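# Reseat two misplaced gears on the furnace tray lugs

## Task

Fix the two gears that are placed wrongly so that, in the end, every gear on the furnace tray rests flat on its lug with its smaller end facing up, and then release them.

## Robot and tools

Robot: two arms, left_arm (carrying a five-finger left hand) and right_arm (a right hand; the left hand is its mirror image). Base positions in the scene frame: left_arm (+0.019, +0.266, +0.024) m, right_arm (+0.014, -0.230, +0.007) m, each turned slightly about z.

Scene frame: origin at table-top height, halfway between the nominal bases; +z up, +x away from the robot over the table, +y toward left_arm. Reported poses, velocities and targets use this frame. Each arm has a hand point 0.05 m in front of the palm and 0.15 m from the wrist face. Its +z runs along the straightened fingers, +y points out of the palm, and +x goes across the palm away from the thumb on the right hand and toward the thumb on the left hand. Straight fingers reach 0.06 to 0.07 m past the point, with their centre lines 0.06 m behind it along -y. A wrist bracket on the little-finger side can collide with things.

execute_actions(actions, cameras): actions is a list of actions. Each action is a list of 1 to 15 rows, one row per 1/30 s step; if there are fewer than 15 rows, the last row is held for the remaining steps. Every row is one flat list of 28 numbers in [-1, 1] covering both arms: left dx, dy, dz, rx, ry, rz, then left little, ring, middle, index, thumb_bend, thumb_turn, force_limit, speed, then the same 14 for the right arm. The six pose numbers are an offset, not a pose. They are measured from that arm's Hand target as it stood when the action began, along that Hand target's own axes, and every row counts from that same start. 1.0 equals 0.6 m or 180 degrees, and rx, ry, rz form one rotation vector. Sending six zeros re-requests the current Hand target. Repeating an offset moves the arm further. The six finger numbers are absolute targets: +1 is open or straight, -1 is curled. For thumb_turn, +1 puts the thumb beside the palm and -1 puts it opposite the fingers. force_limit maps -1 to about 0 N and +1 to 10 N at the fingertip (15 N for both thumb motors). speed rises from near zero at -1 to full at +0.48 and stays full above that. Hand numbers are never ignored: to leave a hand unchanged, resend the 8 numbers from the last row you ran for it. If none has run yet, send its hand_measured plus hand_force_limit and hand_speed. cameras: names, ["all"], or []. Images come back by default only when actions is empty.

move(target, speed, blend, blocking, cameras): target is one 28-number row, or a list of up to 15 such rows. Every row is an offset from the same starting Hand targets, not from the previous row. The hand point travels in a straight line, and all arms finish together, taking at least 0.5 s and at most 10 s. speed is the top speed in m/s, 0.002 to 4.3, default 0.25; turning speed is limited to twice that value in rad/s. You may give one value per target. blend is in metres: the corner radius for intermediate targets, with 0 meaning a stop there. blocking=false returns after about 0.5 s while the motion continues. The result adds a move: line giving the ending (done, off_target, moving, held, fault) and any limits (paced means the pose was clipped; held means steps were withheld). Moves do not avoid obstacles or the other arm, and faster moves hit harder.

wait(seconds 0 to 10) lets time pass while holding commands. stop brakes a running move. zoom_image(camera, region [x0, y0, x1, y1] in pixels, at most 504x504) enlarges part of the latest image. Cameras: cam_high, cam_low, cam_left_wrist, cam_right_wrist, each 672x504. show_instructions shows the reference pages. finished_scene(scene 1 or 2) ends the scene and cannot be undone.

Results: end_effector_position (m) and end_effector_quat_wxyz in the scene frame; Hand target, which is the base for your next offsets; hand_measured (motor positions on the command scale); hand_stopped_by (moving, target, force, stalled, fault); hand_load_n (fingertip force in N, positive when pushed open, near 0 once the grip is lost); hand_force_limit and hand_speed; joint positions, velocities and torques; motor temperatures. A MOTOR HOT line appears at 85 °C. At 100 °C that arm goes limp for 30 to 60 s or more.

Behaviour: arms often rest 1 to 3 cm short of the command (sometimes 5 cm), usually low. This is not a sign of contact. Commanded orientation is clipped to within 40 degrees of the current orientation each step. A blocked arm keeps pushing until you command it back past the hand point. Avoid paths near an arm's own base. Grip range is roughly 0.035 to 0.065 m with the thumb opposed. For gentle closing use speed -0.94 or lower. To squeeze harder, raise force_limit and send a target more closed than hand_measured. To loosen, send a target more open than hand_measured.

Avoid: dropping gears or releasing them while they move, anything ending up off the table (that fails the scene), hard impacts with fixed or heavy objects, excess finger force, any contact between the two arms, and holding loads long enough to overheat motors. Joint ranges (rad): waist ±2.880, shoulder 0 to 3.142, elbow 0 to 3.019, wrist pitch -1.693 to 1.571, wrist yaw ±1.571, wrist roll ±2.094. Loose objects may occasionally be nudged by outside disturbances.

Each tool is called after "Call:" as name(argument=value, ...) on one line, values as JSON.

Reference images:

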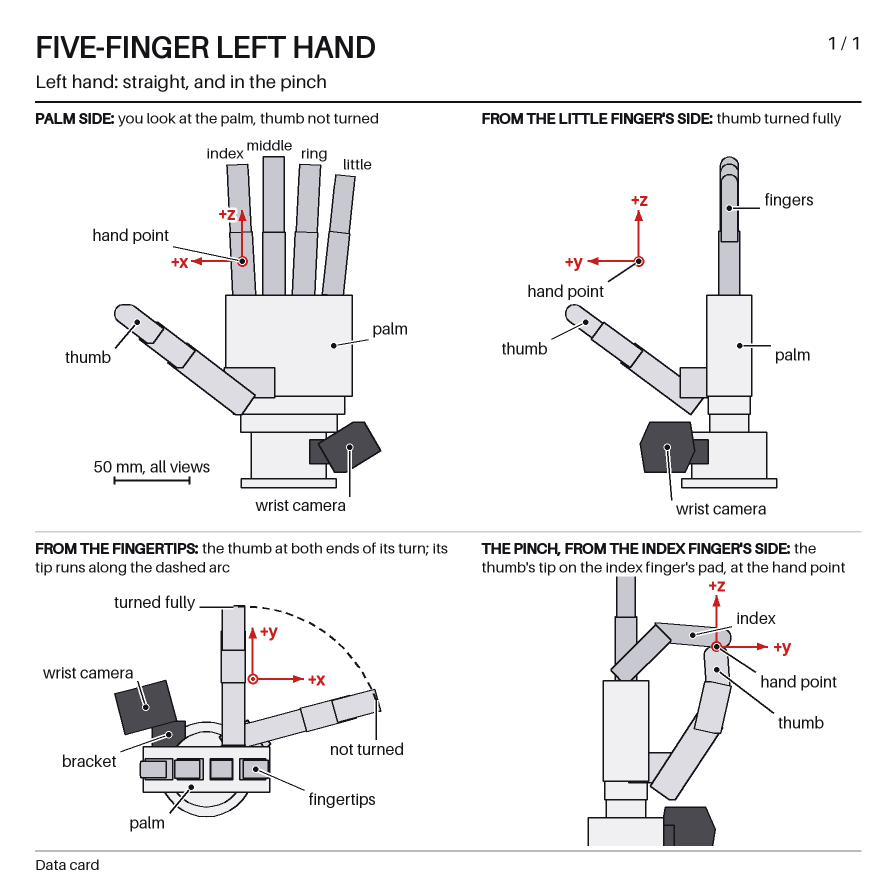

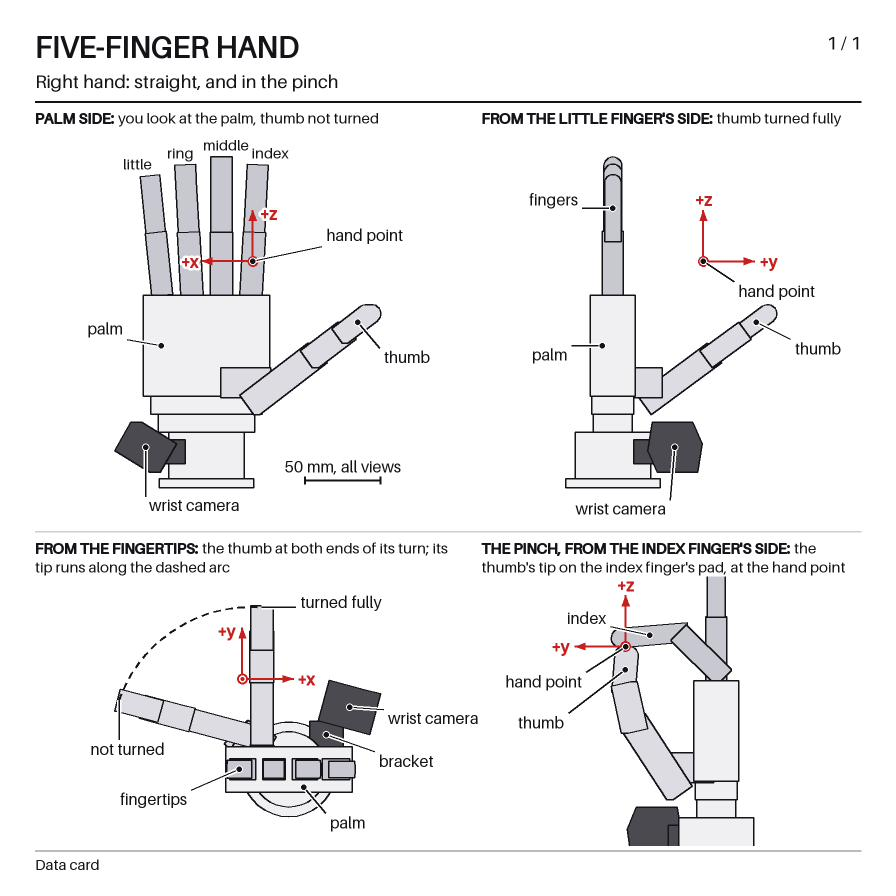

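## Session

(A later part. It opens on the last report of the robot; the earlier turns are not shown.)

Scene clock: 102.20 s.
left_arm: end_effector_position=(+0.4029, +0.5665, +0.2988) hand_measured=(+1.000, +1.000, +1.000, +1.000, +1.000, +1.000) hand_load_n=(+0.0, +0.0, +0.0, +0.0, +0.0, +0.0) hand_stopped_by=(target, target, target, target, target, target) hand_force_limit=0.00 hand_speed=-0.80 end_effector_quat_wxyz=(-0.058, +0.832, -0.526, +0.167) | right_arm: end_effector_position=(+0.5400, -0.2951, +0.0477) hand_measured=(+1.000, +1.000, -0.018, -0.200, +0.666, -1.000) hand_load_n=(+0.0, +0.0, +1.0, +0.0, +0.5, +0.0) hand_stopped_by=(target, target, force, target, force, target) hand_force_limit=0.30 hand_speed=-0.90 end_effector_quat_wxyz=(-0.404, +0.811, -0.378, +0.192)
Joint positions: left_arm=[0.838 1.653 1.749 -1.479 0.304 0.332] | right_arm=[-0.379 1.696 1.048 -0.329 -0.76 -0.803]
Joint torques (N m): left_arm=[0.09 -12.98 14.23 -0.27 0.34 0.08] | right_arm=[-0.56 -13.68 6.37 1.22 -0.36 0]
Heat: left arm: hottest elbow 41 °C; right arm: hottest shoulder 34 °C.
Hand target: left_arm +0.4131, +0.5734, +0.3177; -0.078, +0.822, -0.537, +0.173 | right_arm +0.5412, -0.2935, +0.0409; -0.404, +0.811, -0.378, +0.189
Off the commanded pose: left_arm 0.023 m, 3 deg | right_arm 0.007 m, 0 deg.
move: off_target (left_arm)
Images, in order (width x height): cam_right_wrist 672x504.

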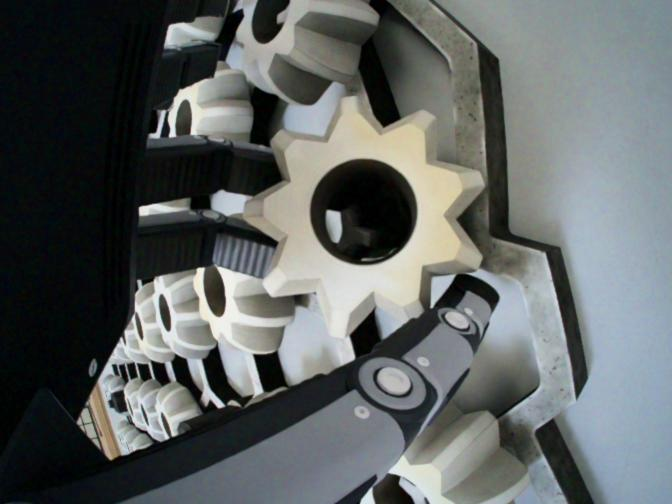

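Call:
move(target=[0,0,0,0,0,0,1,1,1,1,1,1,0,-0.8,0,0,0,0,0,0,1,1,0.5,0.5,1.0,-1,0.5,-0.7], cameras=["cam_right_wrist"])

Scene clock: 119.27 s.
left_arm: end_effector_position=(+0.4029, +0.5665, +0.2988) hand_measured=(+1.000, +1.000, +1.000, +1.000, +1.000, +1.000) hand_load_n=(+0.0, +0.0, +0.0, +0.0, -0.5, +0.0) hand_stopped_by=(target, target, target, target, target, target) hand_force_limit=0.00 hand_speed=-0.80 end_effector_quat_wxyz=(-0.058, +0.832, -0.526, +0.167) | right_arm: end_effector_position=(+0.5399, -0.2948, +0.0472) hand_measured=(+1.000, +1.000, +0.500, +0.500, +1.000, -1.000) hand_load_n=(+0.0, +0.0, +0.0, +0.0, +0.0, +0.0) hand_stopped_by=(target, target, target, target, target, target) hand_force_limit=0.50 hand_speed=-0.70 end_effector_quat_wxyz=(-0.404, +0.811, -0.378, +0.191)
Joint positions: left_arm=[0.838 1.653 1.749 -1.479 0.304 0.332] | right_arm=[-0.378 1.697 1.048 -0.329 -0.761 -0.803]
Joint torques (N m): left_arm=[0.09 -12.92 14.22 -0.27 0.33 0.1] | right_arm=[-0.56 -13.8 6.35 1.21 -0.34 0.01]
Heat: left arm: hottest elbow 42 °C; right arm: hottest shoulder 34 °C.
Hand target: left_arm +0.4131, +0.5734, +0.3177; -0.078, +0.822, -0.537, +0.173 | right_arm +0.5412, -0.2935, +0.0411; -0.404, +0.811, -0.378, +0.189
Off the commanded pose: left_arm 0.023 m, 3 deg | right_arm 0.007 m, 0 deg.
move: off_target (left_arm)
Images, in order (width x height): cam_right_wrist 672x504.

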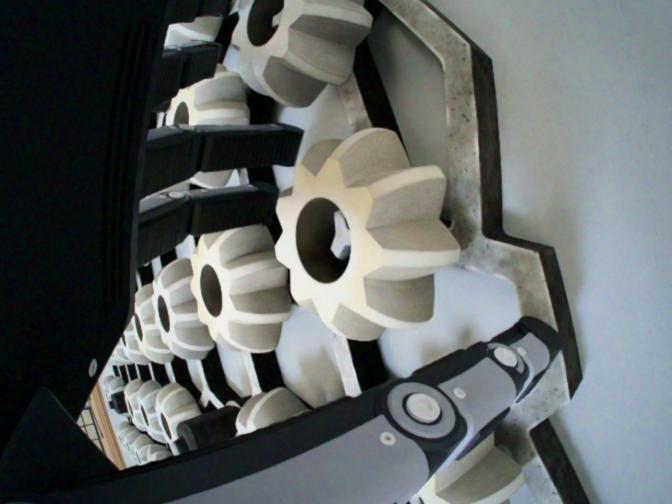

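Call:
zoom_image(camera="cam_right_wrist", region=[240, 100, 500, 380])

Scaled by 1.800 from the camera's 672x504 image, which has a finer 960x720 frame.

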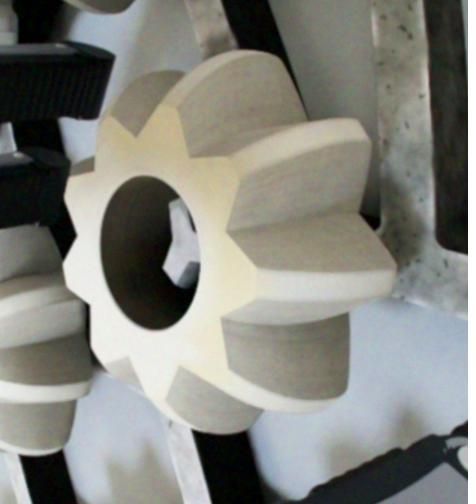

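Call:
move(target=[0,0,0,0,0,0,1,1,1,1,1,1,0,-0.8,0,-0.0665,-0.0502,0,0,0,1,1,0.5,0.5,1.0,-1,0.5,-0.7], cameras=["cam_right_wrist","cam_high"], speed=0.15)

Call:
zoom_image(camera="cam_high", region=[200, 250, 330, 350])

Call:
zoom_image(camera="cam_right_wrist", region=[220, 130, 520, 400])

Scene clock: 126.83 s.
left_arm: end_effector_position=(+0.4029, +0.5665, +0.2988) hand_measured=(+1.000, +1.000, +1.000, +1.000, +1.000, +1.000) hand_load_n=(+0.0, +0.0, +0.0, +0.0, +0.0, +0.0) hand_stopped_by=(target, target, target, target, target, target) hand_force_limit=0.00 hand_speed=-0.80 end_effector_quat_wxyz=(-0.058, +0.832, -0.526, +0.167) | right_arm: end_effector_position=(+0.5251, -0.2910, +0.0694) hand_measured=(+1.000, +1.000, +0.500, +0.500, +1.000, -1.000) hand_load_n=(+0.0, +0.0, +0.0, +0.0, +0.0, +0.0) hand_stopped_by=(target, target, target, target, target, target) hand_force_limit=0.50 hand_speed=-0.70 end_effector_quat_wxyz=(-0.400, +0.812, -0.389, +0.172)
Joint positions: left_arm=[0.838 1.653 1.749 -1.479 0.304 0.332] | right_arm=[-0.38 1.644 1.06 -0.439 -0.757 -0.803]
Joint torques (N m): left_arm=[0.09 -12.92 14.26 -0.23 0.33 0.1] | right_arm=[-0.5 -15.44 9.76 0.38 -0.53 0.01]
Heat: left arm: hottest elbow 42 °C; right arm: hottest shoulder 34 °C.
Hand target: left_arm +0.4131, +0.5734, +0.3177; -0.078, +0.822, -0.537, +0.173 | right_arm +0.5411, -0.2934, +0.0909; -0.404, +0.811, -0.378, +0.189
Off the commanded pose: left_arm 0.023 m, 3 deg | right_arm 0.027 m, 2 deg.
move: off_target (left_arm, right_arm)
Images, in order (width x height): cam_high 672x504, cam_right_wrist 672x504.

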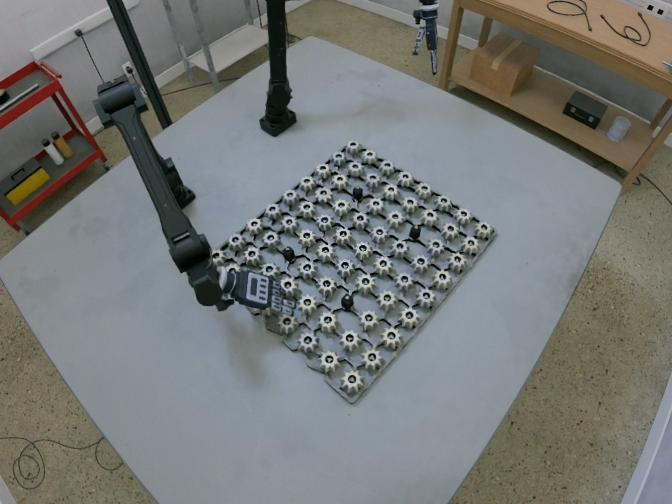

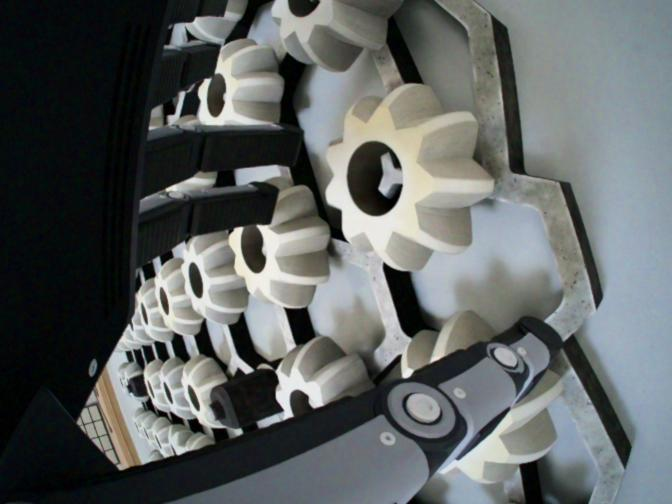

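Scaled by 3.877 from the camera's 672x504 image, which has a finer 960x720 frame.

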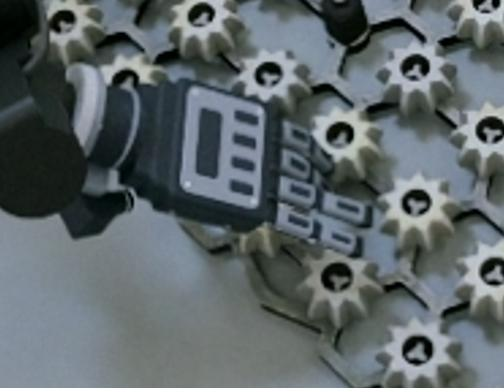

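Scaled by 1.680 from the camera's 672x504 image, which has a finer 960x720 frame.

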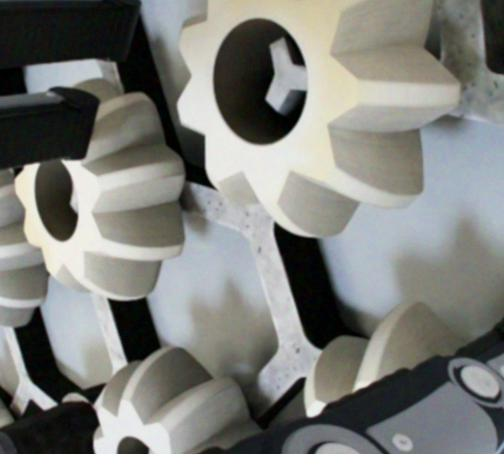

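Call:
move(target=[0,0,0,0,0,0,1,1,1,1,1,1,0,-0.8,0,-0.1464,-0.1104,0,0,0,1,1,0.5,0.5,1.0,-1,0.5,-0.7], cameras=["cam_right_wrist"], speed=0.2)

Call:
zoom_image(camera="cam_right_wrist", region=[250, 50, 600, 350])

Scene clock: 132.57 s.
left_arm: end_effector_position=(+0.4029, +0.5665, +0.2988) hand_measured=(+1.000, +1.000, +1.000, +1.000, +1.000, +1.000) hand_load_n=(+0.0, +0.0, -0.5, +0.0, +0.0, +0.0) hand_stopped_by=(target, target, target, target, target, target) hand_force_limit=0.00 hand_speed=-0.80 end_effector_quat_wxyz=(-0.058, +0.832, -0.526, +0.167) | right_arm: end_effector_position=(+0.5278, -0.2917, +0.1817) hand_measured=(+1.000, +1.000, +0.500, +0.500, +1.000, -1.000) hand_load_n=(+0.0, +0.0, +0.0, +0.0, +0.0, +0.0) hand_stopped_by=(target, target, target, target, target, target) hand_force_limit=0.50 hand_speed=-0.70 end_effector_quat_wxyz=(-0.401, +0.811, -0.388, +0.175)
Joint positions: left_arm=[0.838 1.653 1.749 -1.479 0.304 0.332] | right_arm=[-0.38 1.52 1.233 -0.728 -0.757 -0.801]
Joint torques (N m): left_arm=[0.03 -12.92 14.26 -0.25 0.34 0.09] | right_arm=[-0.44 -13.68 11.17 0.42 -0.5 -0.01]
Heat: left arm: hottest elbow 42 °C; right arm: hottest shoulder 34 °C.
Hand target: left_arm +0.4131, +0.5734, +0.3177; -0.078, +0.822, -0.537, +0.173 | right_arm +0.5411, -0.2933, +0.2010; -0.404, +0.811, -0.378, +0.189
Off the commanded pose: left_arm 0.023 m, 3 deg | right_arm 0.023 m, 2 deg.
move: off_target (left_arm, right_arm)
Images, in order (width x height): cam_right_wrist 672x504.

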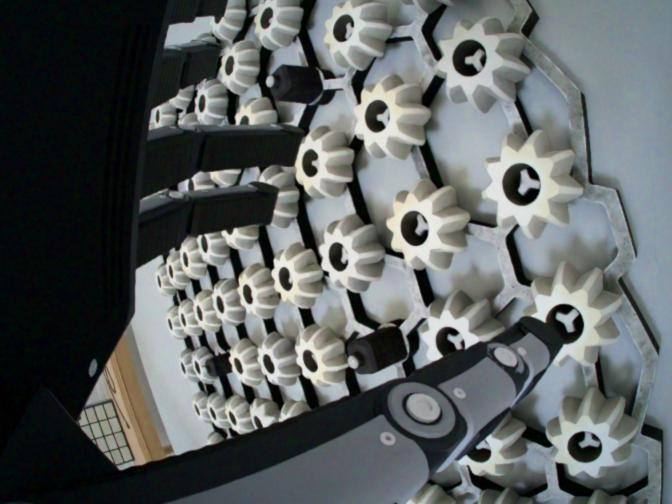

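Scaled by 1.440 from the camera's 672x504 image, which has a finer 960x720 frame.

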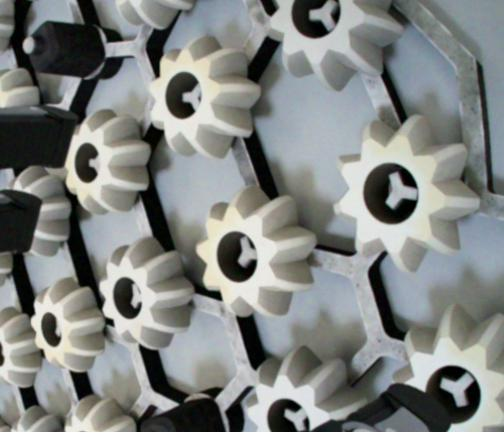

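Call:
zoom_image(camera="cam_right_wrist", region=[430, 0, 600, 250])

Call:
zoom_image(camera="cam_right_wrist", region=[480, 120, 640, 360])

Scaled by 2.016 from the camera's 672x504 image, which has a finer 960x720 frame.

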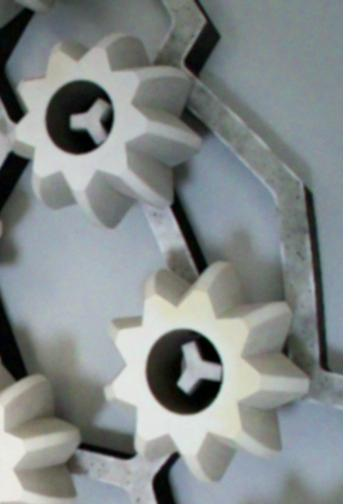

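Scaled by 2.100 from the camera's 672x504 image, which has a finer 960x720 frame.

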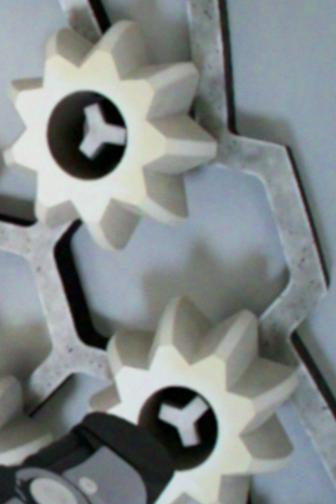

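Call:
move(target=[0,0,0,0,0,0,1,1,1,1,1,1,0,-0.8,-0.6637,-0.2050,0.2190,0,0,0,1,1,0.5,0.5,1.0,-1,0.5,-0.7], cameras=["cam_right_wrist","cam_high","cam_low"], speed=0.25)

Call:
zoom_image(camera="cam_high", region=[210, 260, 350, 380])

Scene clock: 139.70 s.
left_arm: end_effector_position=(+0.4029, +0.5665, +0.2988) hand_measured=(+1.000, +1.000, +1.000, +1.000, +1.000, +1.000) hand_load_n=(+0.0, +0.0, +0.0, +0.0, +0.0, +0.0) hand_stopped_by=(target, target, target, target, target, target) hand_force_limit=0.00 hand_speed=-0.80 end_effector_quat_wxyz=(-0.058, +0.832, -0.526, +0.167) | right_arm: end_effector_position=(+0.4047, +0.1135, +0.1962) hand_measured=(+1.000, +1.000, +0.500, +0.500, +1.000, -1.000) hand_load_n=(+0.0, +0.0, +0.0, +0.0, +0.0, +0.0) hand_stopped_by=(target, target, target, target, target, target) hand_force_limit=0.50 hand_speed=-0.70 end_effector_quat_wxyz=(-0.383, +0.824, -0.379, +0.177)
Joint positions: left_arm=[0.838 1.653 1.749 -1.479 0.304 0.332] | right_arm=[0.621 1.303 1.024 -0.422 -0.041 -0.037]
Joint torques (N m): left_arm=[0.09 -12.92 14.23 -0.27 0.34 0.09] | right_arm=[-0.85 -9.88 11.95 1.77 0.22 0.05]
Heat: left arm: hottest elbow 42 °C; right arm: hottest shoulder 34 °C.
Hand target: left_arm +0.4131, +0.5734, +0.3177; -0.078, +0.822, -0.537, +0.173 | right_arm +0.4224, +0.1268, +0.2198; -0.404, +0.811, -0.378, +0.189
Off the commanded pose: left_arm 0.023 m, 3 deg | right_arm 0.032 m, 3 deg.
move: off_target (left_arm, right_arm)
Images, in order (width x height): cam_high 672x504, cam_low 672x504, cam_right_wrist 672x504.

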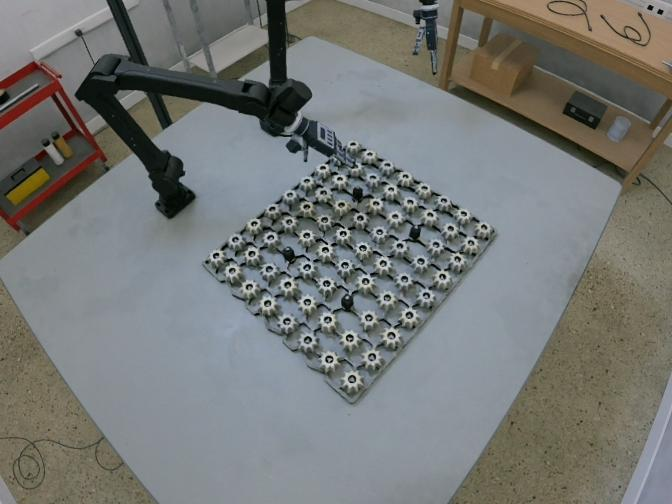

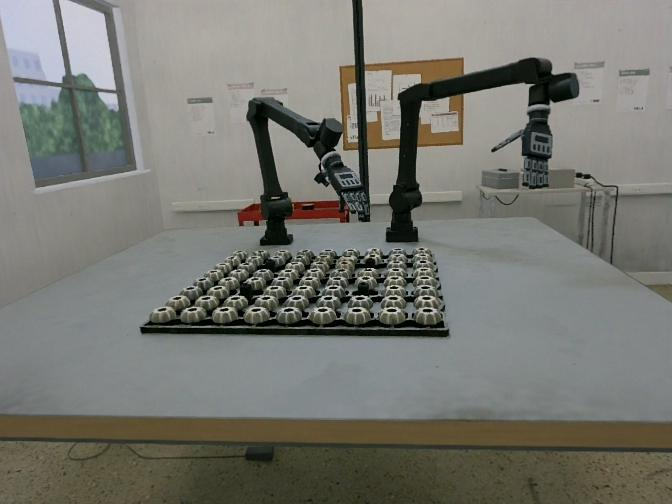

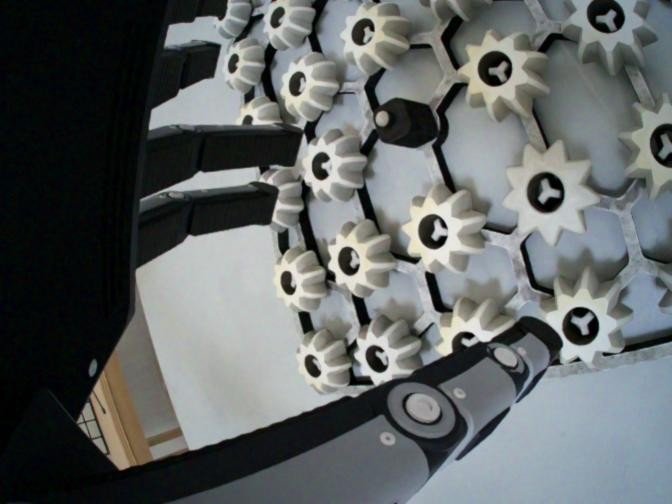

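Scaled by 3.600 from the camera's 672x504 image, which has a finer 960x720 frame.

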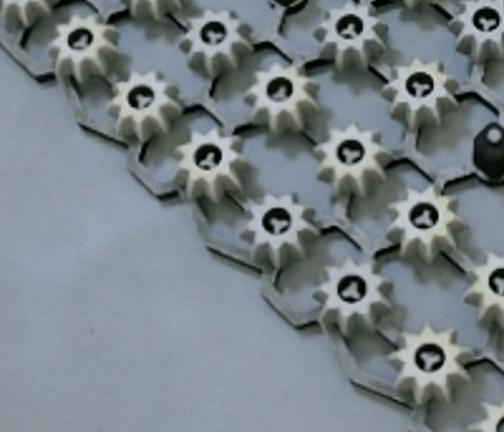

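Call:
zoom_image(camera="cam_high", region=[260, 140, 400, 260])

Call:
zoom_image(camera="cam_right_wrist", region=[420, 20, 660, 400])

Scaled by 3.600 from the camera's 672x504 image, which has a finer 960x720 frame.

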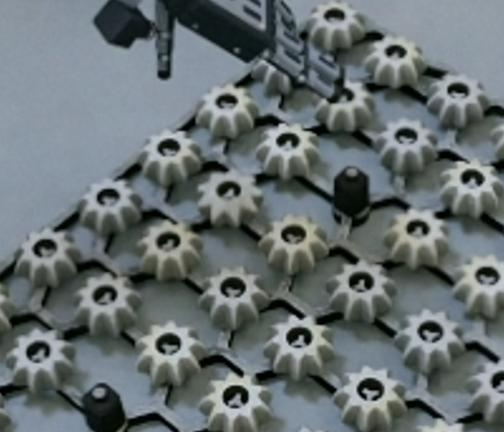

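Scaled by 1.326 from the camera's 672x504 image, which has a finer 960x720 frame.

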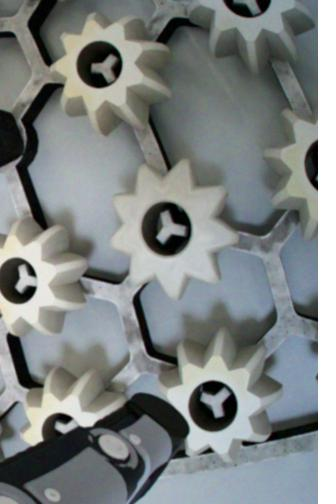

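Call:
move(target=[0,0,0,0,0,0,1,1,1,1,1,1,0,-0.8,0.0203,0.1247,0.0673,0,0,0,1,1,0.5,0.5,0.95,-1,0.5,-0.7], cameras=["cam_right_wrist"], speed=0.15)

Call:
zoom_image(camera="cam_right_wrist", region=[330, 60, 660, 380])

Scene clock: 151.03 s.
left_arm: end_effector_position=(+0.4029, +0.5665, +0.2988) hand_measured=(+1.000, +1.000, +1.000, +1.000, +1.000, +1.000) hand_load_n=(+0.0, +0.0, +0.0, +0.0, +0.0, +0.0) hand_stopped_by=(target, target, target, target, target, target) hand_force_limit=0.00 hand_speed=-0.80 end_effector_quat_wxyz=(-0.058, +0.832, -0.526, +0.167) | right_arm: end_effector_position=(+0.4152, +0.1092, +0.1373) hand_measured=(+1.000, +1.000, +0.500, +0.500, +0.950, -1.000) hand_load_n=(+0.0, +0.0, +0.0, +0.0, +0.0, +0.0) hand_stopped_by=(target, target, target, target, target, target) hand_force_limit=0.50 hand_speed=-0.70 end_effector_quat_wxyz=(-0.401, +0.812, -0.381, +0.185)
Joint positions: left_arm=[0.838 1.653 1.749 -1.479 0.304 0.332] | right_arm=[0.596 1.362 0.891 -0.186 -0.057 -0.038]
Joint torques (N m): left_arm=[0.03 -13.1 14.22 -0.28 0.33 0.1] | right_arm=[-1.38 -10.34 7.56 1.89 -0.07 -0.11]
Heat: left arm: hottest elbow 42 °C; right arm: hottest shoulder 34 °C.
Hand target: left_arm +0.4131, +0.5734, +0.3177; -0.078, +0.822, -0.537, +0.173 | right_arm +0.4204, +0.1092, +0.1358; -0.404, +0.811, -0.378, +0.189
Off the commanded pose: left_arm 0.023 m, 3 deg | right_arm 0.005 m, 1 deg.
move: off_target (left_arm)
Images, in order (width x height): cam_right_wrist 672x504.

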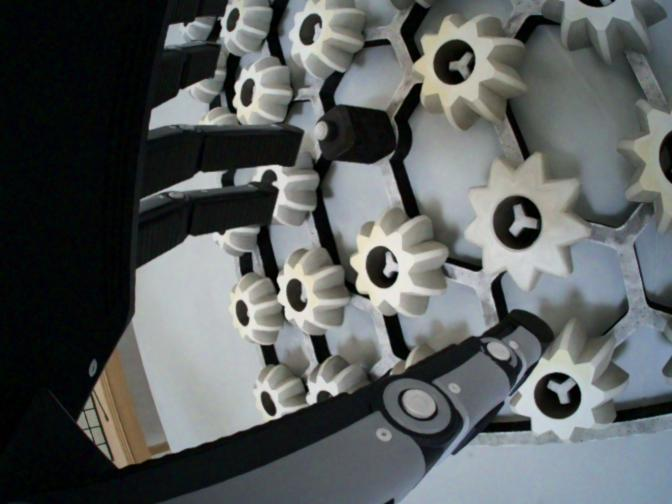

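Scaled by 1.527 from the camera's 672x504 image, which has a finer 960x720 frame.

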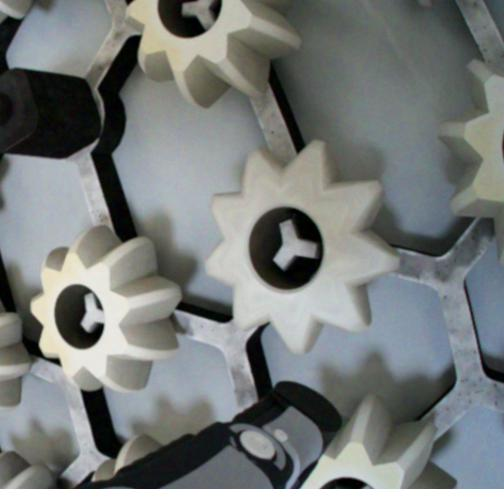

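Call:
move(target=[0,0,0,0,0,0,1,1,1,1,1,1,0,-0.8,0.0040,0.0832,0.0335,0,0,0,1,1,0.5,0.5,0.95,-1,0.5,-0.7], cameras=["cam_right_wrist"], speed=0.12)

Call:
zoom_image(camera="cam_right_wrist", region=[300, 60, 630, 380])

Scene clock: 155.83 s.
left_arm: end_effector_position=(+0.4029, +0.5665, +0.2988) hand_measured=(+1.000, +1.000, +1.000, +1.000, +1.000, +1.000) hand_load_n=(+0.0, +0.5, +0.0, +0.0, +0.0, -0.5) hand_stopped_by=(target, target, target, target, target, target) hand_force_limit=0.00 hand_speed=-0.80 end_effector_quat_wxyz=(-0.058, +0.832, -0.526, +0.167) | right_arm: end_effector_position=(+0.4064, +0.0993, +0.0864) hand_measured=(+1.000, +1.000, +0.500, +0.500, +0.950, -1.000) hand_load_n=(+0.0, +0.0, +0.0, +0.0, +0.0, +0.0) hand_stopped_by=(target, target, target, target, target, target) hand_force_limit=0.50 hand_speed=-0.70 end_effector_quat_wxyz=(-0.402, +0.812, -0.380, +0.186)
Joint positions: left_arm=[0.838 1.653 1.749 -1.479 0.304 0.332] | right_arm=[0.588 1.41 0.781 -0.026 -0.064 -0.044]
Joint torques (N m): left_arm=[0.03 -12.98 14.24 -0.28 0.34 0.08] | right_arm=[-1.49 -10.11 6.89 1.84 -0.08 -0.11]
Heat: left arm: hottest elbow 42 °C; right arm: hottest shoulder 34 °C.
Hand target: left_arm +0.4131, +0.5734, +0.3177; -0.078, +0.822, -0.537, +0.173 | right_arm +0.4111, +0.0983, +0.0837; -0.404, +0.811, -0.378, +0.189
Off the commanded pose: left_arm 0.023 m, 3 deg | right_arm 0.005 m, 1 deg.
move: off_target (left_arm)
Images, in order (width x height): cam_right_wrist 672x504.

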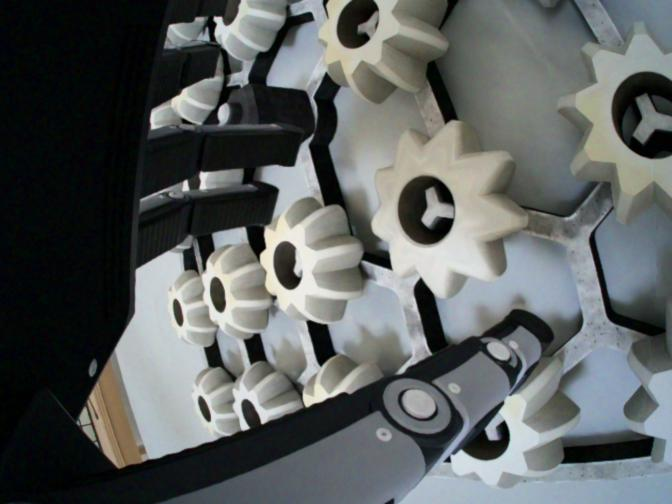

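Scaled by 1.527 from the camera's 672x504 image, which has a finer 960x720 frame.

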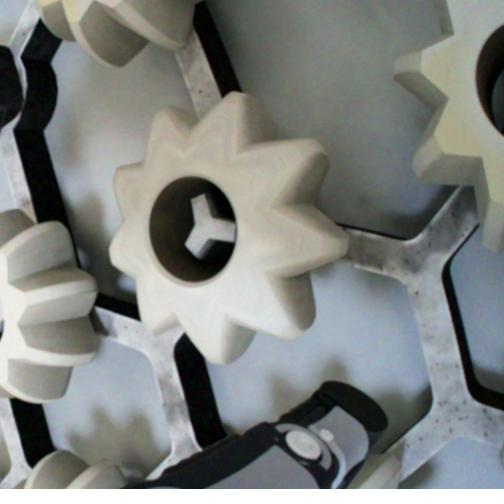

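Call:
move(target=[0,0,0,0,0,0,1,1,1,1,1,1,0,-0.8,0.0023,0.0268,0.0368,0,0,0,1,1,0.5,0.5,1.0,-1,0.5,-0.7], cameras=["cam_right_wrist"], speed=0.1)

Call:
zoom_image(camera="cam_right_wrist", region=[260, 100, 560, 380])

Scene clock: 160.40 s.
left_arm: end_effector_position=(+0.4029, +0.5665, +0.2988) hand_measured=(+1.000, +1.000, +1.000, +1.000, +1.000, +1.000) hand_load_n=(+0.0, +0.0, +0.0, +0.0, +0.0, +0.0) hand_stopped_by=(target, target, target, target, target, target) hand_force_limit=0.00 hand_speed=-0.80 end_effector_quat_wxyz=(-0.058, +0.832, -0.526, +0.167) | right_arm: end_effector_position=(+0.4138, +0.1039, +0.0613) hand_measured=(+1.000, +1.000, +0.500, +0.500, +1.000, -1.000) hand_load_n=(+0.0, +0.0, +0.0, +0.0, +0.0, +0.0) hand_stopped_by=(target, target, target, target, target, target) hand_force_limit=0.50 hand_speed=-0.70 end_effector_quat_wxyz=(-0.403, +0.812, -0.380, +0.186)
Joint positions: left_arm=[0.838 1.653 1.749 -1.479 0.304 0.332] | right_arm=[0.587 1.481 0.771 0.056 -0.065 -0.045]
Joint torques (N m): left_arm=[0.03 -12.81 14.2 -0.28 0.34 0.09] | right_arm=[-1.49 -10.58 6.5 1.89 -0.08 -0.11]
Heat: left arm: hottest elbow 43 °C; right arm: hottest shoulder 33 °C.
Hand target: left_arm +0.4131, +0.5734, +0.3177; -0.078, +0.822, -0.537, +0.173 | right_arm +0.4182, +0.1025, +0.0577; -0.404, +0.811, -0.378, +0.189
Off the commanded pose: left_arm 0.023 m, 3 deg | right_arm 0.006 m, 0 deg.
move: off_target (left_arm)
Images, in order (width x height): cam_right_wrist 672x504.

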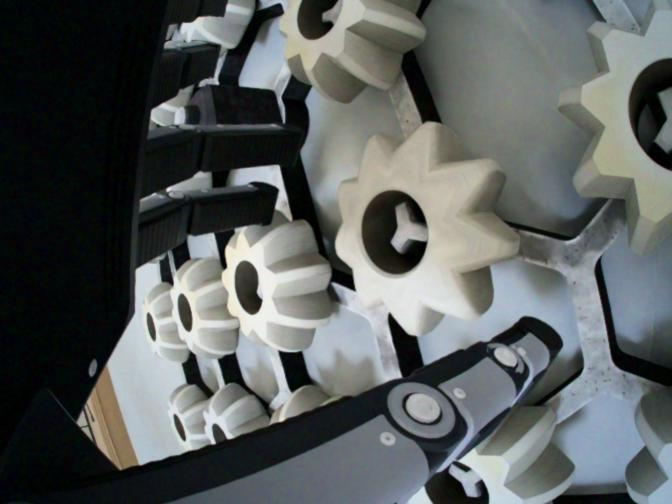

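Scaled by 1.680 from the camera's 672x504 image, which has a finer 960x720 frame.

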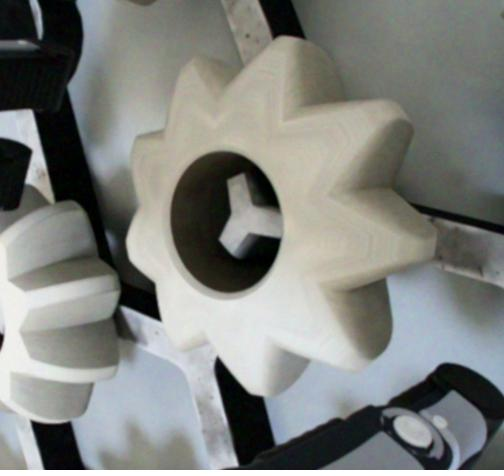

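Call:
move(target=[0,0,0,0,0,0,1,1,1,1,1,1,0,-0.8,0,0.0233,0.0176,0,0,0,1,1,0.5,0.5,0.95,-1,0.5,-0.7], cameras=["cam_right_wrist"], speed=0.08)

Call:
zoom_image(camera="cam_right_wrist", region=[240, 100, 520, 380])

Scene clock: 163.63 s.
left_arm: end_effector_position=(+0.4029, +0.5665, +0.2988) hand_measured=(+1.000, +1.000, +1.000, +1.000, +1.000, +1.000) hand_load_n=(+0.0, +0.0, +0.0, +0.0, +0.0, +0.0) hand_stopped_by=(target, target, target, target, target, target) hand_force_limit=0.00 hand_speed=-0.80 end_effector_quat_wxyz=(-0.058, +0.832, -0.526, +0.167) | right_arm: end_effector_position=(+0.4147, +0.1043, +0.0450) hand_measured=(+1.000, +1.000, +0.500, +0.500, +0.950, -1.000) hand_load_n=(+0.0, -0.5, +0.0, +0.0, +0.0, +0.0) hand_stopped_by=(target, target, target, target, target, target) hand_force_limit=0.50 hand_speed=-0.70 end_effector_quat_wxyz=(-0.404, +0.811, -0.380, +0.187)
Joint positions: left_arm=[0.838 1.653 1.749 -1.479 0.304 0.332] | right_arm=[0.587 1.518 0.755 0.112 -0.065 -0.045]
Joint torques (N m): left_arm=[0.09 -12.92 14.27 -0.27 0.35 0.09] | right_arm=[-1.44 -10.7 6.15 1.89 -0.08 -0.11]
Heat: left arm: hottest elbow 43 °C; right arm: hottest shoulder 33 °C.
Hand target: left_arm +0.4131, +0.5734, +0.3177; -0.078, +0.822, -0.537, +0.173 | right_arm +0.4182, +0.1024, +0.0401; -0.404, +0.811, -0.378, +0.189
Off the commanded pose: left_arm 0.023 m, 3 deg | right_arm 0.006 m, 0 deg.
move: off_target (left_arm)
Images, in order (width x height): cam_right_wrist 672x504.

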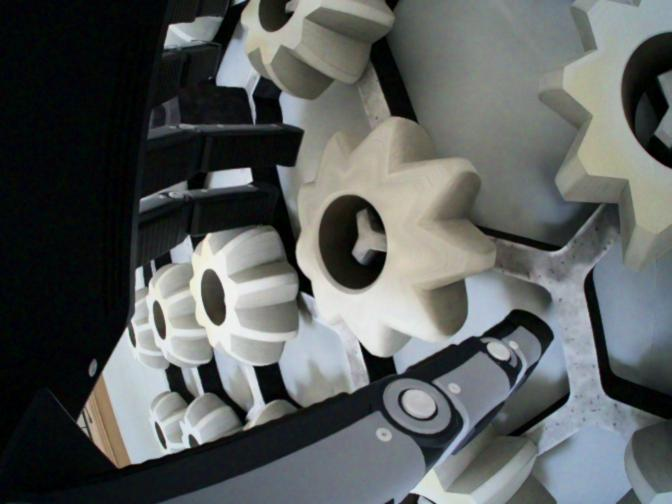

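Scaled by 1.800 from the camera's 672x504 image, which has a finer 960x720 frame.

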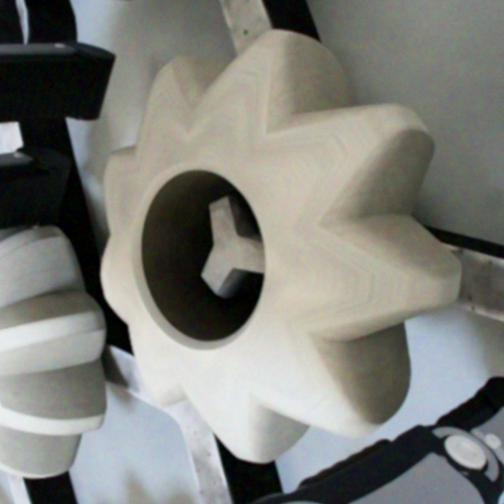

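Call:
move(target=[0,0,0,0,0,0,1,1,1,1,1,1,0,-0.8,0,-0.0066,-0.0050,0,0,0,1,1,0.3,0.25,0.8,-1,0.3,-0.7], speed=0.08)

Call:
move(target=[0,0,0,0,0,0,1,1,1,1,1,1,0,-0.8,0,0,0,0,0,0,1,1,-0.2,-0.2,0.2,-1,0.3,-0.9], cameras=["cam_right_wrist"])

Scene clock: 166.53 s.
left_arm: end_effector_position=(+0.4029, +0.5665, +0.2988) hand_measured=(+1.000, +1.000, +1.000, +1.000, +1.000, +1.000) hand_load_n=(+0.0, +0.0, +0.0, +0.0, +0.0, +0.0) hand_stopped_by=(target, target, target, target, target, target) hand_force_limit=0.00 hand_speed=-0.80 end_effector_quat_wxyz=(-0.058, +0.832, -0.526, +0.167) | right_arm: end_effector_position=(+0.4153, +0.1039, +0.0452) hand_measured=(+1.000, +1.000, +0.300, +0.250, +0.800, -1.000) hand_load_n=(+0.0, -0.5, +0.0, +0.0, +0.5, +0.0) hand_stopped_by=(target, target, target, target, target, target) hand_force_limit=0.30 hand_speed=-0.70 end_effector_quat_wxyz=(-0.404, +0.811, -0.380, +0.187)
Joint positions: left_arm=[0.838 1.653 1.749 -1.479 0.304 0.332] | right_arm=[0.585 1.518 0.755 0.113 -0.066 -0.046]
Joint torques (N m): left_arm=[0.21 -13.04 14.27 -0.29 0.34 0.11] | right_arm=[-1.44 -11.58 6.5 1.29 -0.06 -0.1]
Heat: left arm: hottest elbow 43 °C; right arm: hottest shoulder 33 °C.
Hand target: left_arm +0.4131, +0.5734, +0.3177; -0.078, +0.822, -0.537, +0.173 | right_arm +0.4183, +0.1023, +0.0451; -0.404, +0.811, -0.378, +0.189
Off the commanded pose: left_arm 0.023 m, 3 deg | right_arm 0.003 m, 0 deg.
move: off_target (left_arm)

Scene clock: 167.57 s.
left_arm: end_effector_position=(+0.4029, +0.5665, +0.2988) hand_measured=(+1.000, +1.000, +1.000, +1.000, +1.000, +1.000) hand_load_n=(+0.0, +0.0, +0.0, +0.0, +0.0, +0.0) hand_stopped_by=(target, target, target, target, target, target) hand_force_limit=0.00 hand_speed=-0.80 end_effector_quat_wxyz=(-0.058, +0.832, -0.526, +0.167) | right_arm: end_effector_position=(+0.4141, +0.1031, +0.0438) hand_measured=(+1.000, +1.000, +0.128, +0.040, +0.710, -1.000) hand_load_n=(+0.0, +0.0, +5.5, +7.5, +11.5, -0.5) hand_stopped_by=(target, target, force, force, force, target) hand_force_limit=0.30 hand_speed=-0.90 end_effector_quat_wxyz=(-0.403, +0.812, -0.379, +0.187)
Joint positions: left_arm=[0.838 1.653 1.749 -1.479 0.304 0.332] | right_arm=[0.585 1.518 0.752 0.113 -0.066 -0.048]
Joint torques (N m): left_arm=[-0.03 -12.92 14.22 -0.23 0.34 0.11] | right_arm=[-1.38 -11.63 6.71 1.28 -0.05 -0.09]
Heat: left arm: hottest elbow 43 °C; right arm: hottest shoulder 33 °C.
Hand target: left_arm +0.4131, +0.5734, +0.3177; -0.078, +0.822, -0.537, +0.173 | right_arm +0.4182, +0.1022, +0.0450; -0.404, +0.811, -0.378, +0.189
Off the commanded pose: left_arm 0.023 m, 3 deg | right_arm 0.004 m, 0 deg.
move: off_target (left_arm)
Images, in order (width x height): cam_right_wrist 672x504.

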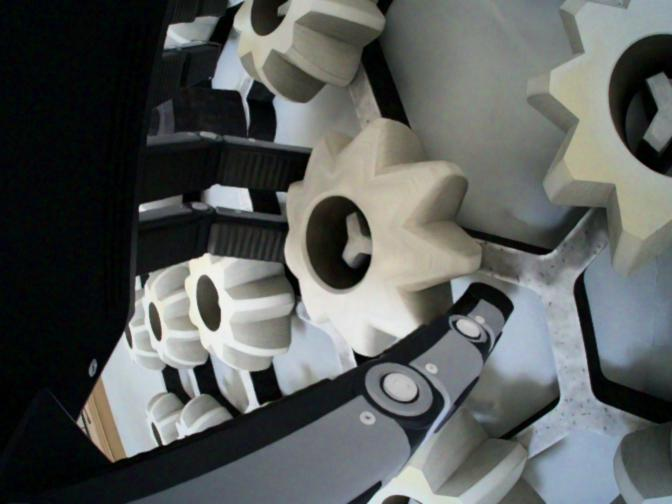

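Call:
move(target=[0,0,0,0,0,0,1,1,1,1,1,1,0,-0.8,0,-0.1730,-0.1305,0.0663,0.0046,-0.0060,1,1,-0.2,-0.2,0.2,-1,0.3,-0.9], speed=0.1, cameras=["cam_right_wrist"])

Scene clock: 171.00 s.
left_arm: end_effector_position=(+0.4029, +0.5665, +0.2988) hand_measured=(+1.000, +1.000, +1.000, +1.000, +1.000, +1.000) hand_load_n=(+0.0, +0.0, +0.0, +0.0, +0.0, +0.0) hand_stopped_by=(target, target, target, target, target, target) hand_force_limit=0.00 hand_speed=-0.80 end_effector_quat_wxyz=(-0.058, +0.832, -0.526, +0.167) | right_arm: end_effector_position=(+0.4077, +0.0965, +0.1429) hand_measured=(+1.000, +1.000, +0.128, +0.038, +0.710, -1.000) hand_load_n=(+0.0, +0.0, +7.0, +0.0, +7.0, +1.5) hand_stopped_by=(target, target, force, force, force, target) hand_force_limit=0.30 hand_speed=-0.90 end_effector_quat_wxyz=(-0.459, +0.781, -0.361, +0.221)
Joint positions: left_arm=[0.838 1.653 1.749 -1.479 0.304 0.332] | right_arm=[0.583 1.278 0.744 0.032 -0.065 -0.052]
Joint torques (N m): left_arm=[0.09 -12.86 14.16 -0.23 0.34 0.09] | right_arm=[-0.97 -12.16 9.84 1.42 0.11 -0.08]
Heat: left arm: hottest elbow 43 °C; right arm: hottest shoulder 33 °C.
Hand target: left_arm +0.4131, +0.5734, +0.3177; -0.078, +0.822, -0.537, +0.173 | right_arm +0.4183, +0.1024, +0.1753; -0.482, +0.767, -0.352, +0.237
Off the commanded pose: left_arm 0.023 m, 3 deg | right_arm 0.034 m, 4 deg.
move: off_target (left_arm, right_arm)
Images, in order (width x height): cam_right_wrist 672x504.

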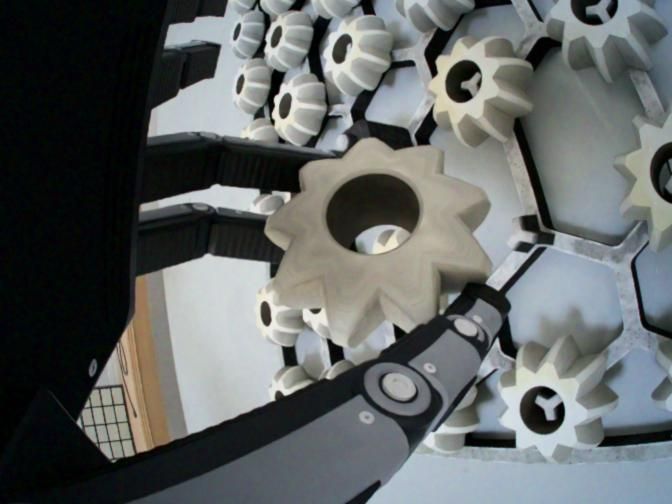

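Call:
zoom_image(camera="cam_right_wrist", region=[250, 120, 520, 360])

Scaled by 1.867 from the camera's 672x504 image, which has a finer 960x720 frame.

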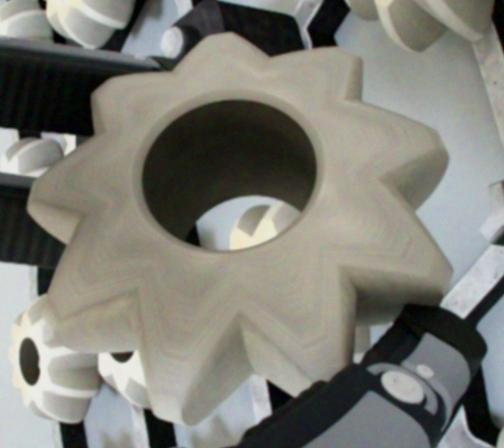

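Call:
move(target=[0,0,0,0,0,0,1,1,1,1,1,1,0,-0.8,0,0,0,0,0,0,1,1,-0.25,-0.3,0.15,-1,0.4,-0.9], cameras=["cam_right_wrist"])

Scene clock: 181.97 s.
left_arm: end_effector_position=(+0.4029, +0.5665, +0.2988) hand_measured=(+1.000, +1.000, +1.000, +1.000, +1.000, +1.000) hand_load_n=(+0.0, +0.0, +0.0, +0.0, +0.0, +0.0) hand_stopped_by=(target, target, target, target, target, target) hand_force_limit=0.00 hand_speed=-0.80 end_effector_quat_wxyz=(-0.058, +0.832, -0.526, +0.167) | right_arm: end_effector_position=(+0.4077, +0.0965, +0.1429) hand_measured=(+1.000, +1.000, +0.122, -0.032, +0.698, -1.000) hand_load_n=(+0.0, +0.0, +5.0, +9.0, +14.0, +0.5) hand_stopped_by=(target, target, force, force, force, target) hand_force_limit=0.40 hand_speed=-0.90 end_effector_quat_wxyz=(-0.459, +0.781, -0.361, +0.221)
Joint positions: left_arm=[0.838 1.653 1.749 -1.479 0.304 0.332] | right_arm=[0.583 1.278 0.744 0.032 -0.065 -0.052]
Joint torques (N m): left_arm=[-0.09 -12.81 14.24 -0.23 0.34 0.1] | right_arm=[-0.97 -12.16 9.87 1.42 0.11 -0.08]
Heat: left arm: hottest elbow 43 °C; right arm: hottest shoulder 34 °C.
Hand target: left_arm +0.4131, +0.5734, +0.3177; -0.078, +0.822, -0.537, +0.173 | right_arm +0.4183, +0.1024, +0.1753; -0.482, +0.767, -0.352, +0.237
Off the commanded pose: left_arm 0.023 m, 3 deg | right_arm 0.035 m, 4 deg.
move: off_target (left_arm, right_arm)
Images, in order (width x height): cam_right_wrist 672x504.

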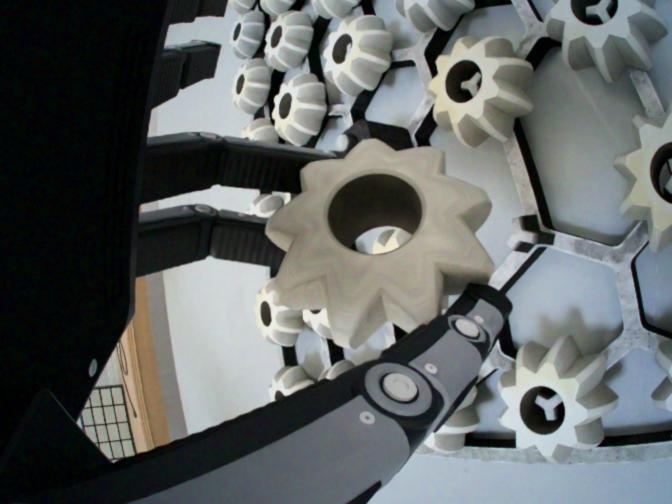

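Call:
move(target=[[0,0,0,0,0,0,1,1,1,1,1,1,0,-0.8,0.1517,-0.0528,-0.1143,-0.0113,0.0212,-0.0119,1,1,-0.25,-0.3,0.15,-1,0.4,-0.9],[0,0,0,0,0,0,1,1,1,1,1,1,0,-0.8,0.9022,0.2173,-0.6088,-0.1127,0.2123,-0.1193,1,1,-0.25,-0.3,0.15,-1,0.4,-0.9]], speed=0.2, blend=0.03, cameras=["cam_right_wrist","cam_high"])

Scene clock: 187.83 s.
left_arm: end_effector_position=(+0.4029, +0.5665, +0.2988) hand_measured=(+1.000, +1.000, +1.000, +1.000, +1.000, +1.000) hand_load_n=(+0.0, +0.0, +0.0, +0.0, +0.0, +0.0) hand_stopped_by=(target, target, target, target, target, target) hand_force_limit=0.00 hand_speed=-0.80 end_effector_quat_wxyz=(-0.058, +0.832, -0.526, +0.167) | right_arm: end_effector_position=(+0.4422, -0.5372, +0.1803) hand_measured=(+1.000, +1.000, +0.122, -0.032, +0.698, -1.000) hand_load_n=(+0.0, +0.0, +5.5, +9.5, +14.0, +1.5) hand_stopped_by=(target, target, force, force, force, target) hand_force_limit=0.40 hand_speed=-0.90 end_effector_quat_wxyz=(-0.164, +0.779, -0.409, +0.446)
Joint positions: left_arm=[0.838 1.653 1.749 -1.479 0.304 0.332] | right_arm=[-0.761 1.32 0.962 -0.313 -0.491 -1.094]
Joint torques (N m): left_arm=[0.21 -12.69 14.23 -0.23 0.34 0.09] | right_arm=[-0.97 -10.99 13.33 2.37 -0.36 -0.21]
Heat: left arm: hottest elbow 43 °C; right arm: hottest shoulder 34 °C.
Hand target: left_arm +0.4131, +0.5734, +0.3177; -0.078, +0.822, -0.537, +0.173 | right_arm +0.4677, -0.5598, +0.2249; -0.151, +0.770, -0.378, +0.491
Off the commanded pose: left_arm 0.023 m, 3 deg | right_arm 0.056 m, 7 deg.
move: off_target (left_arm, right_arm)
Images, in order (width x height): cam_high 672x504, cam_right_wrist 672x504.

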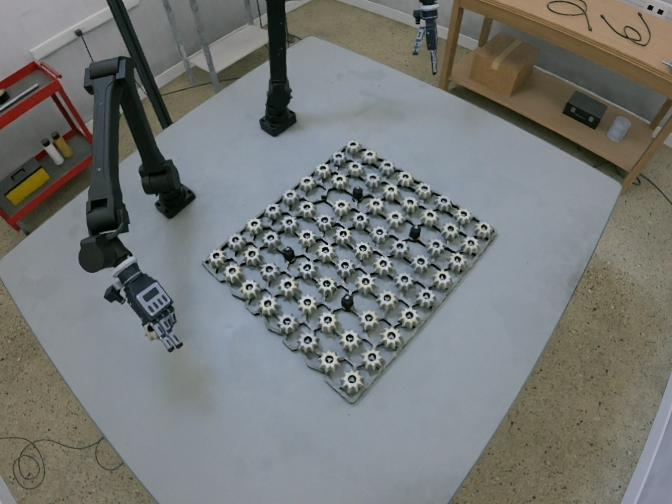

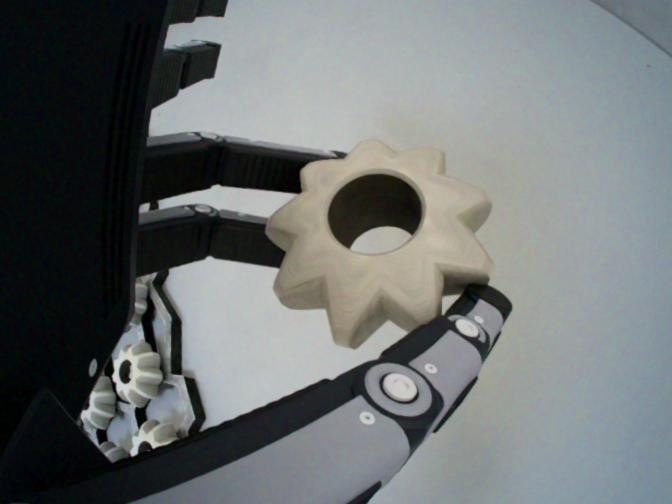

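Call:
move(target=[0,0,0,0,0,0,1,1,1,1,1,1,0,-0.8,-0.0963,0.0908,0.0707,0,0,0,1,1,-0.25,-0.3,0.15,-1,0.4,-0.9], speed=0.15)

Scene clock: 192.50 s.
left_arm: end_effector_position=(+0.4029, +0.5665, +0.2988) hand_measured=(+1.000, +1.000, +1.000, +1.000, +1.000, +1.000) hand_load_n=(+0.0, +0.0, +0.0, +0.0, +0.0, +0.0) hand_stopped_by=(target, target, target, target, target, target) hand_force_limit=0.00 hand_speed=-0.80 end_effector_quat_wxyz=(-0.058, +0.832, -0.526, +0.167) | right_arm: end_effector_position=(+0.4574, -0.5509, +0.1144) hand_measured=(+1.000, +1.000, +0.122, -0.032, +0.698, -1.000) hand_load_n=(+0.0, +0.0, +5.5, +9.0, +14.0, +1.5) hand_stopped_by=(target, target, force, force, force, target) hand_force_limit=0.40 hand_speed=-0.90 end_effector_quat_wxyz=(-0.159, +0.775, -0.398, +0.465)
Joint positions: left_arm=[0.838 1.653 1.749 -1.479 0.304 0.332] | right_arm=[-0.761 1.447 0.872 -0.052 -0.491 -1.097]
Joint torques (N m): left_arm=[0.09 -12.92 14.26 -0.25 0.34 0.09] | right_arm=[-0.91 -13.1 8.25 2.36 -0.34 -0.2]
Heat: left arm: hottest elbow 43 °C; right arm: hottest shoulder 33 °C.
Hand target: left_arm +0.4131, +0.5734, +0.3177; -0.078, +0.822, -0.537, +0.173 | right_arm +0.4676, -0.5600, +0.1350; -0.151, +0.770, -0.378, +0.491
Off the commanded pose: left_arm 0.023 m, 3 deg | right_arm 0.025 m, 4 deg.
move: off_target (left_arm, right_arm)


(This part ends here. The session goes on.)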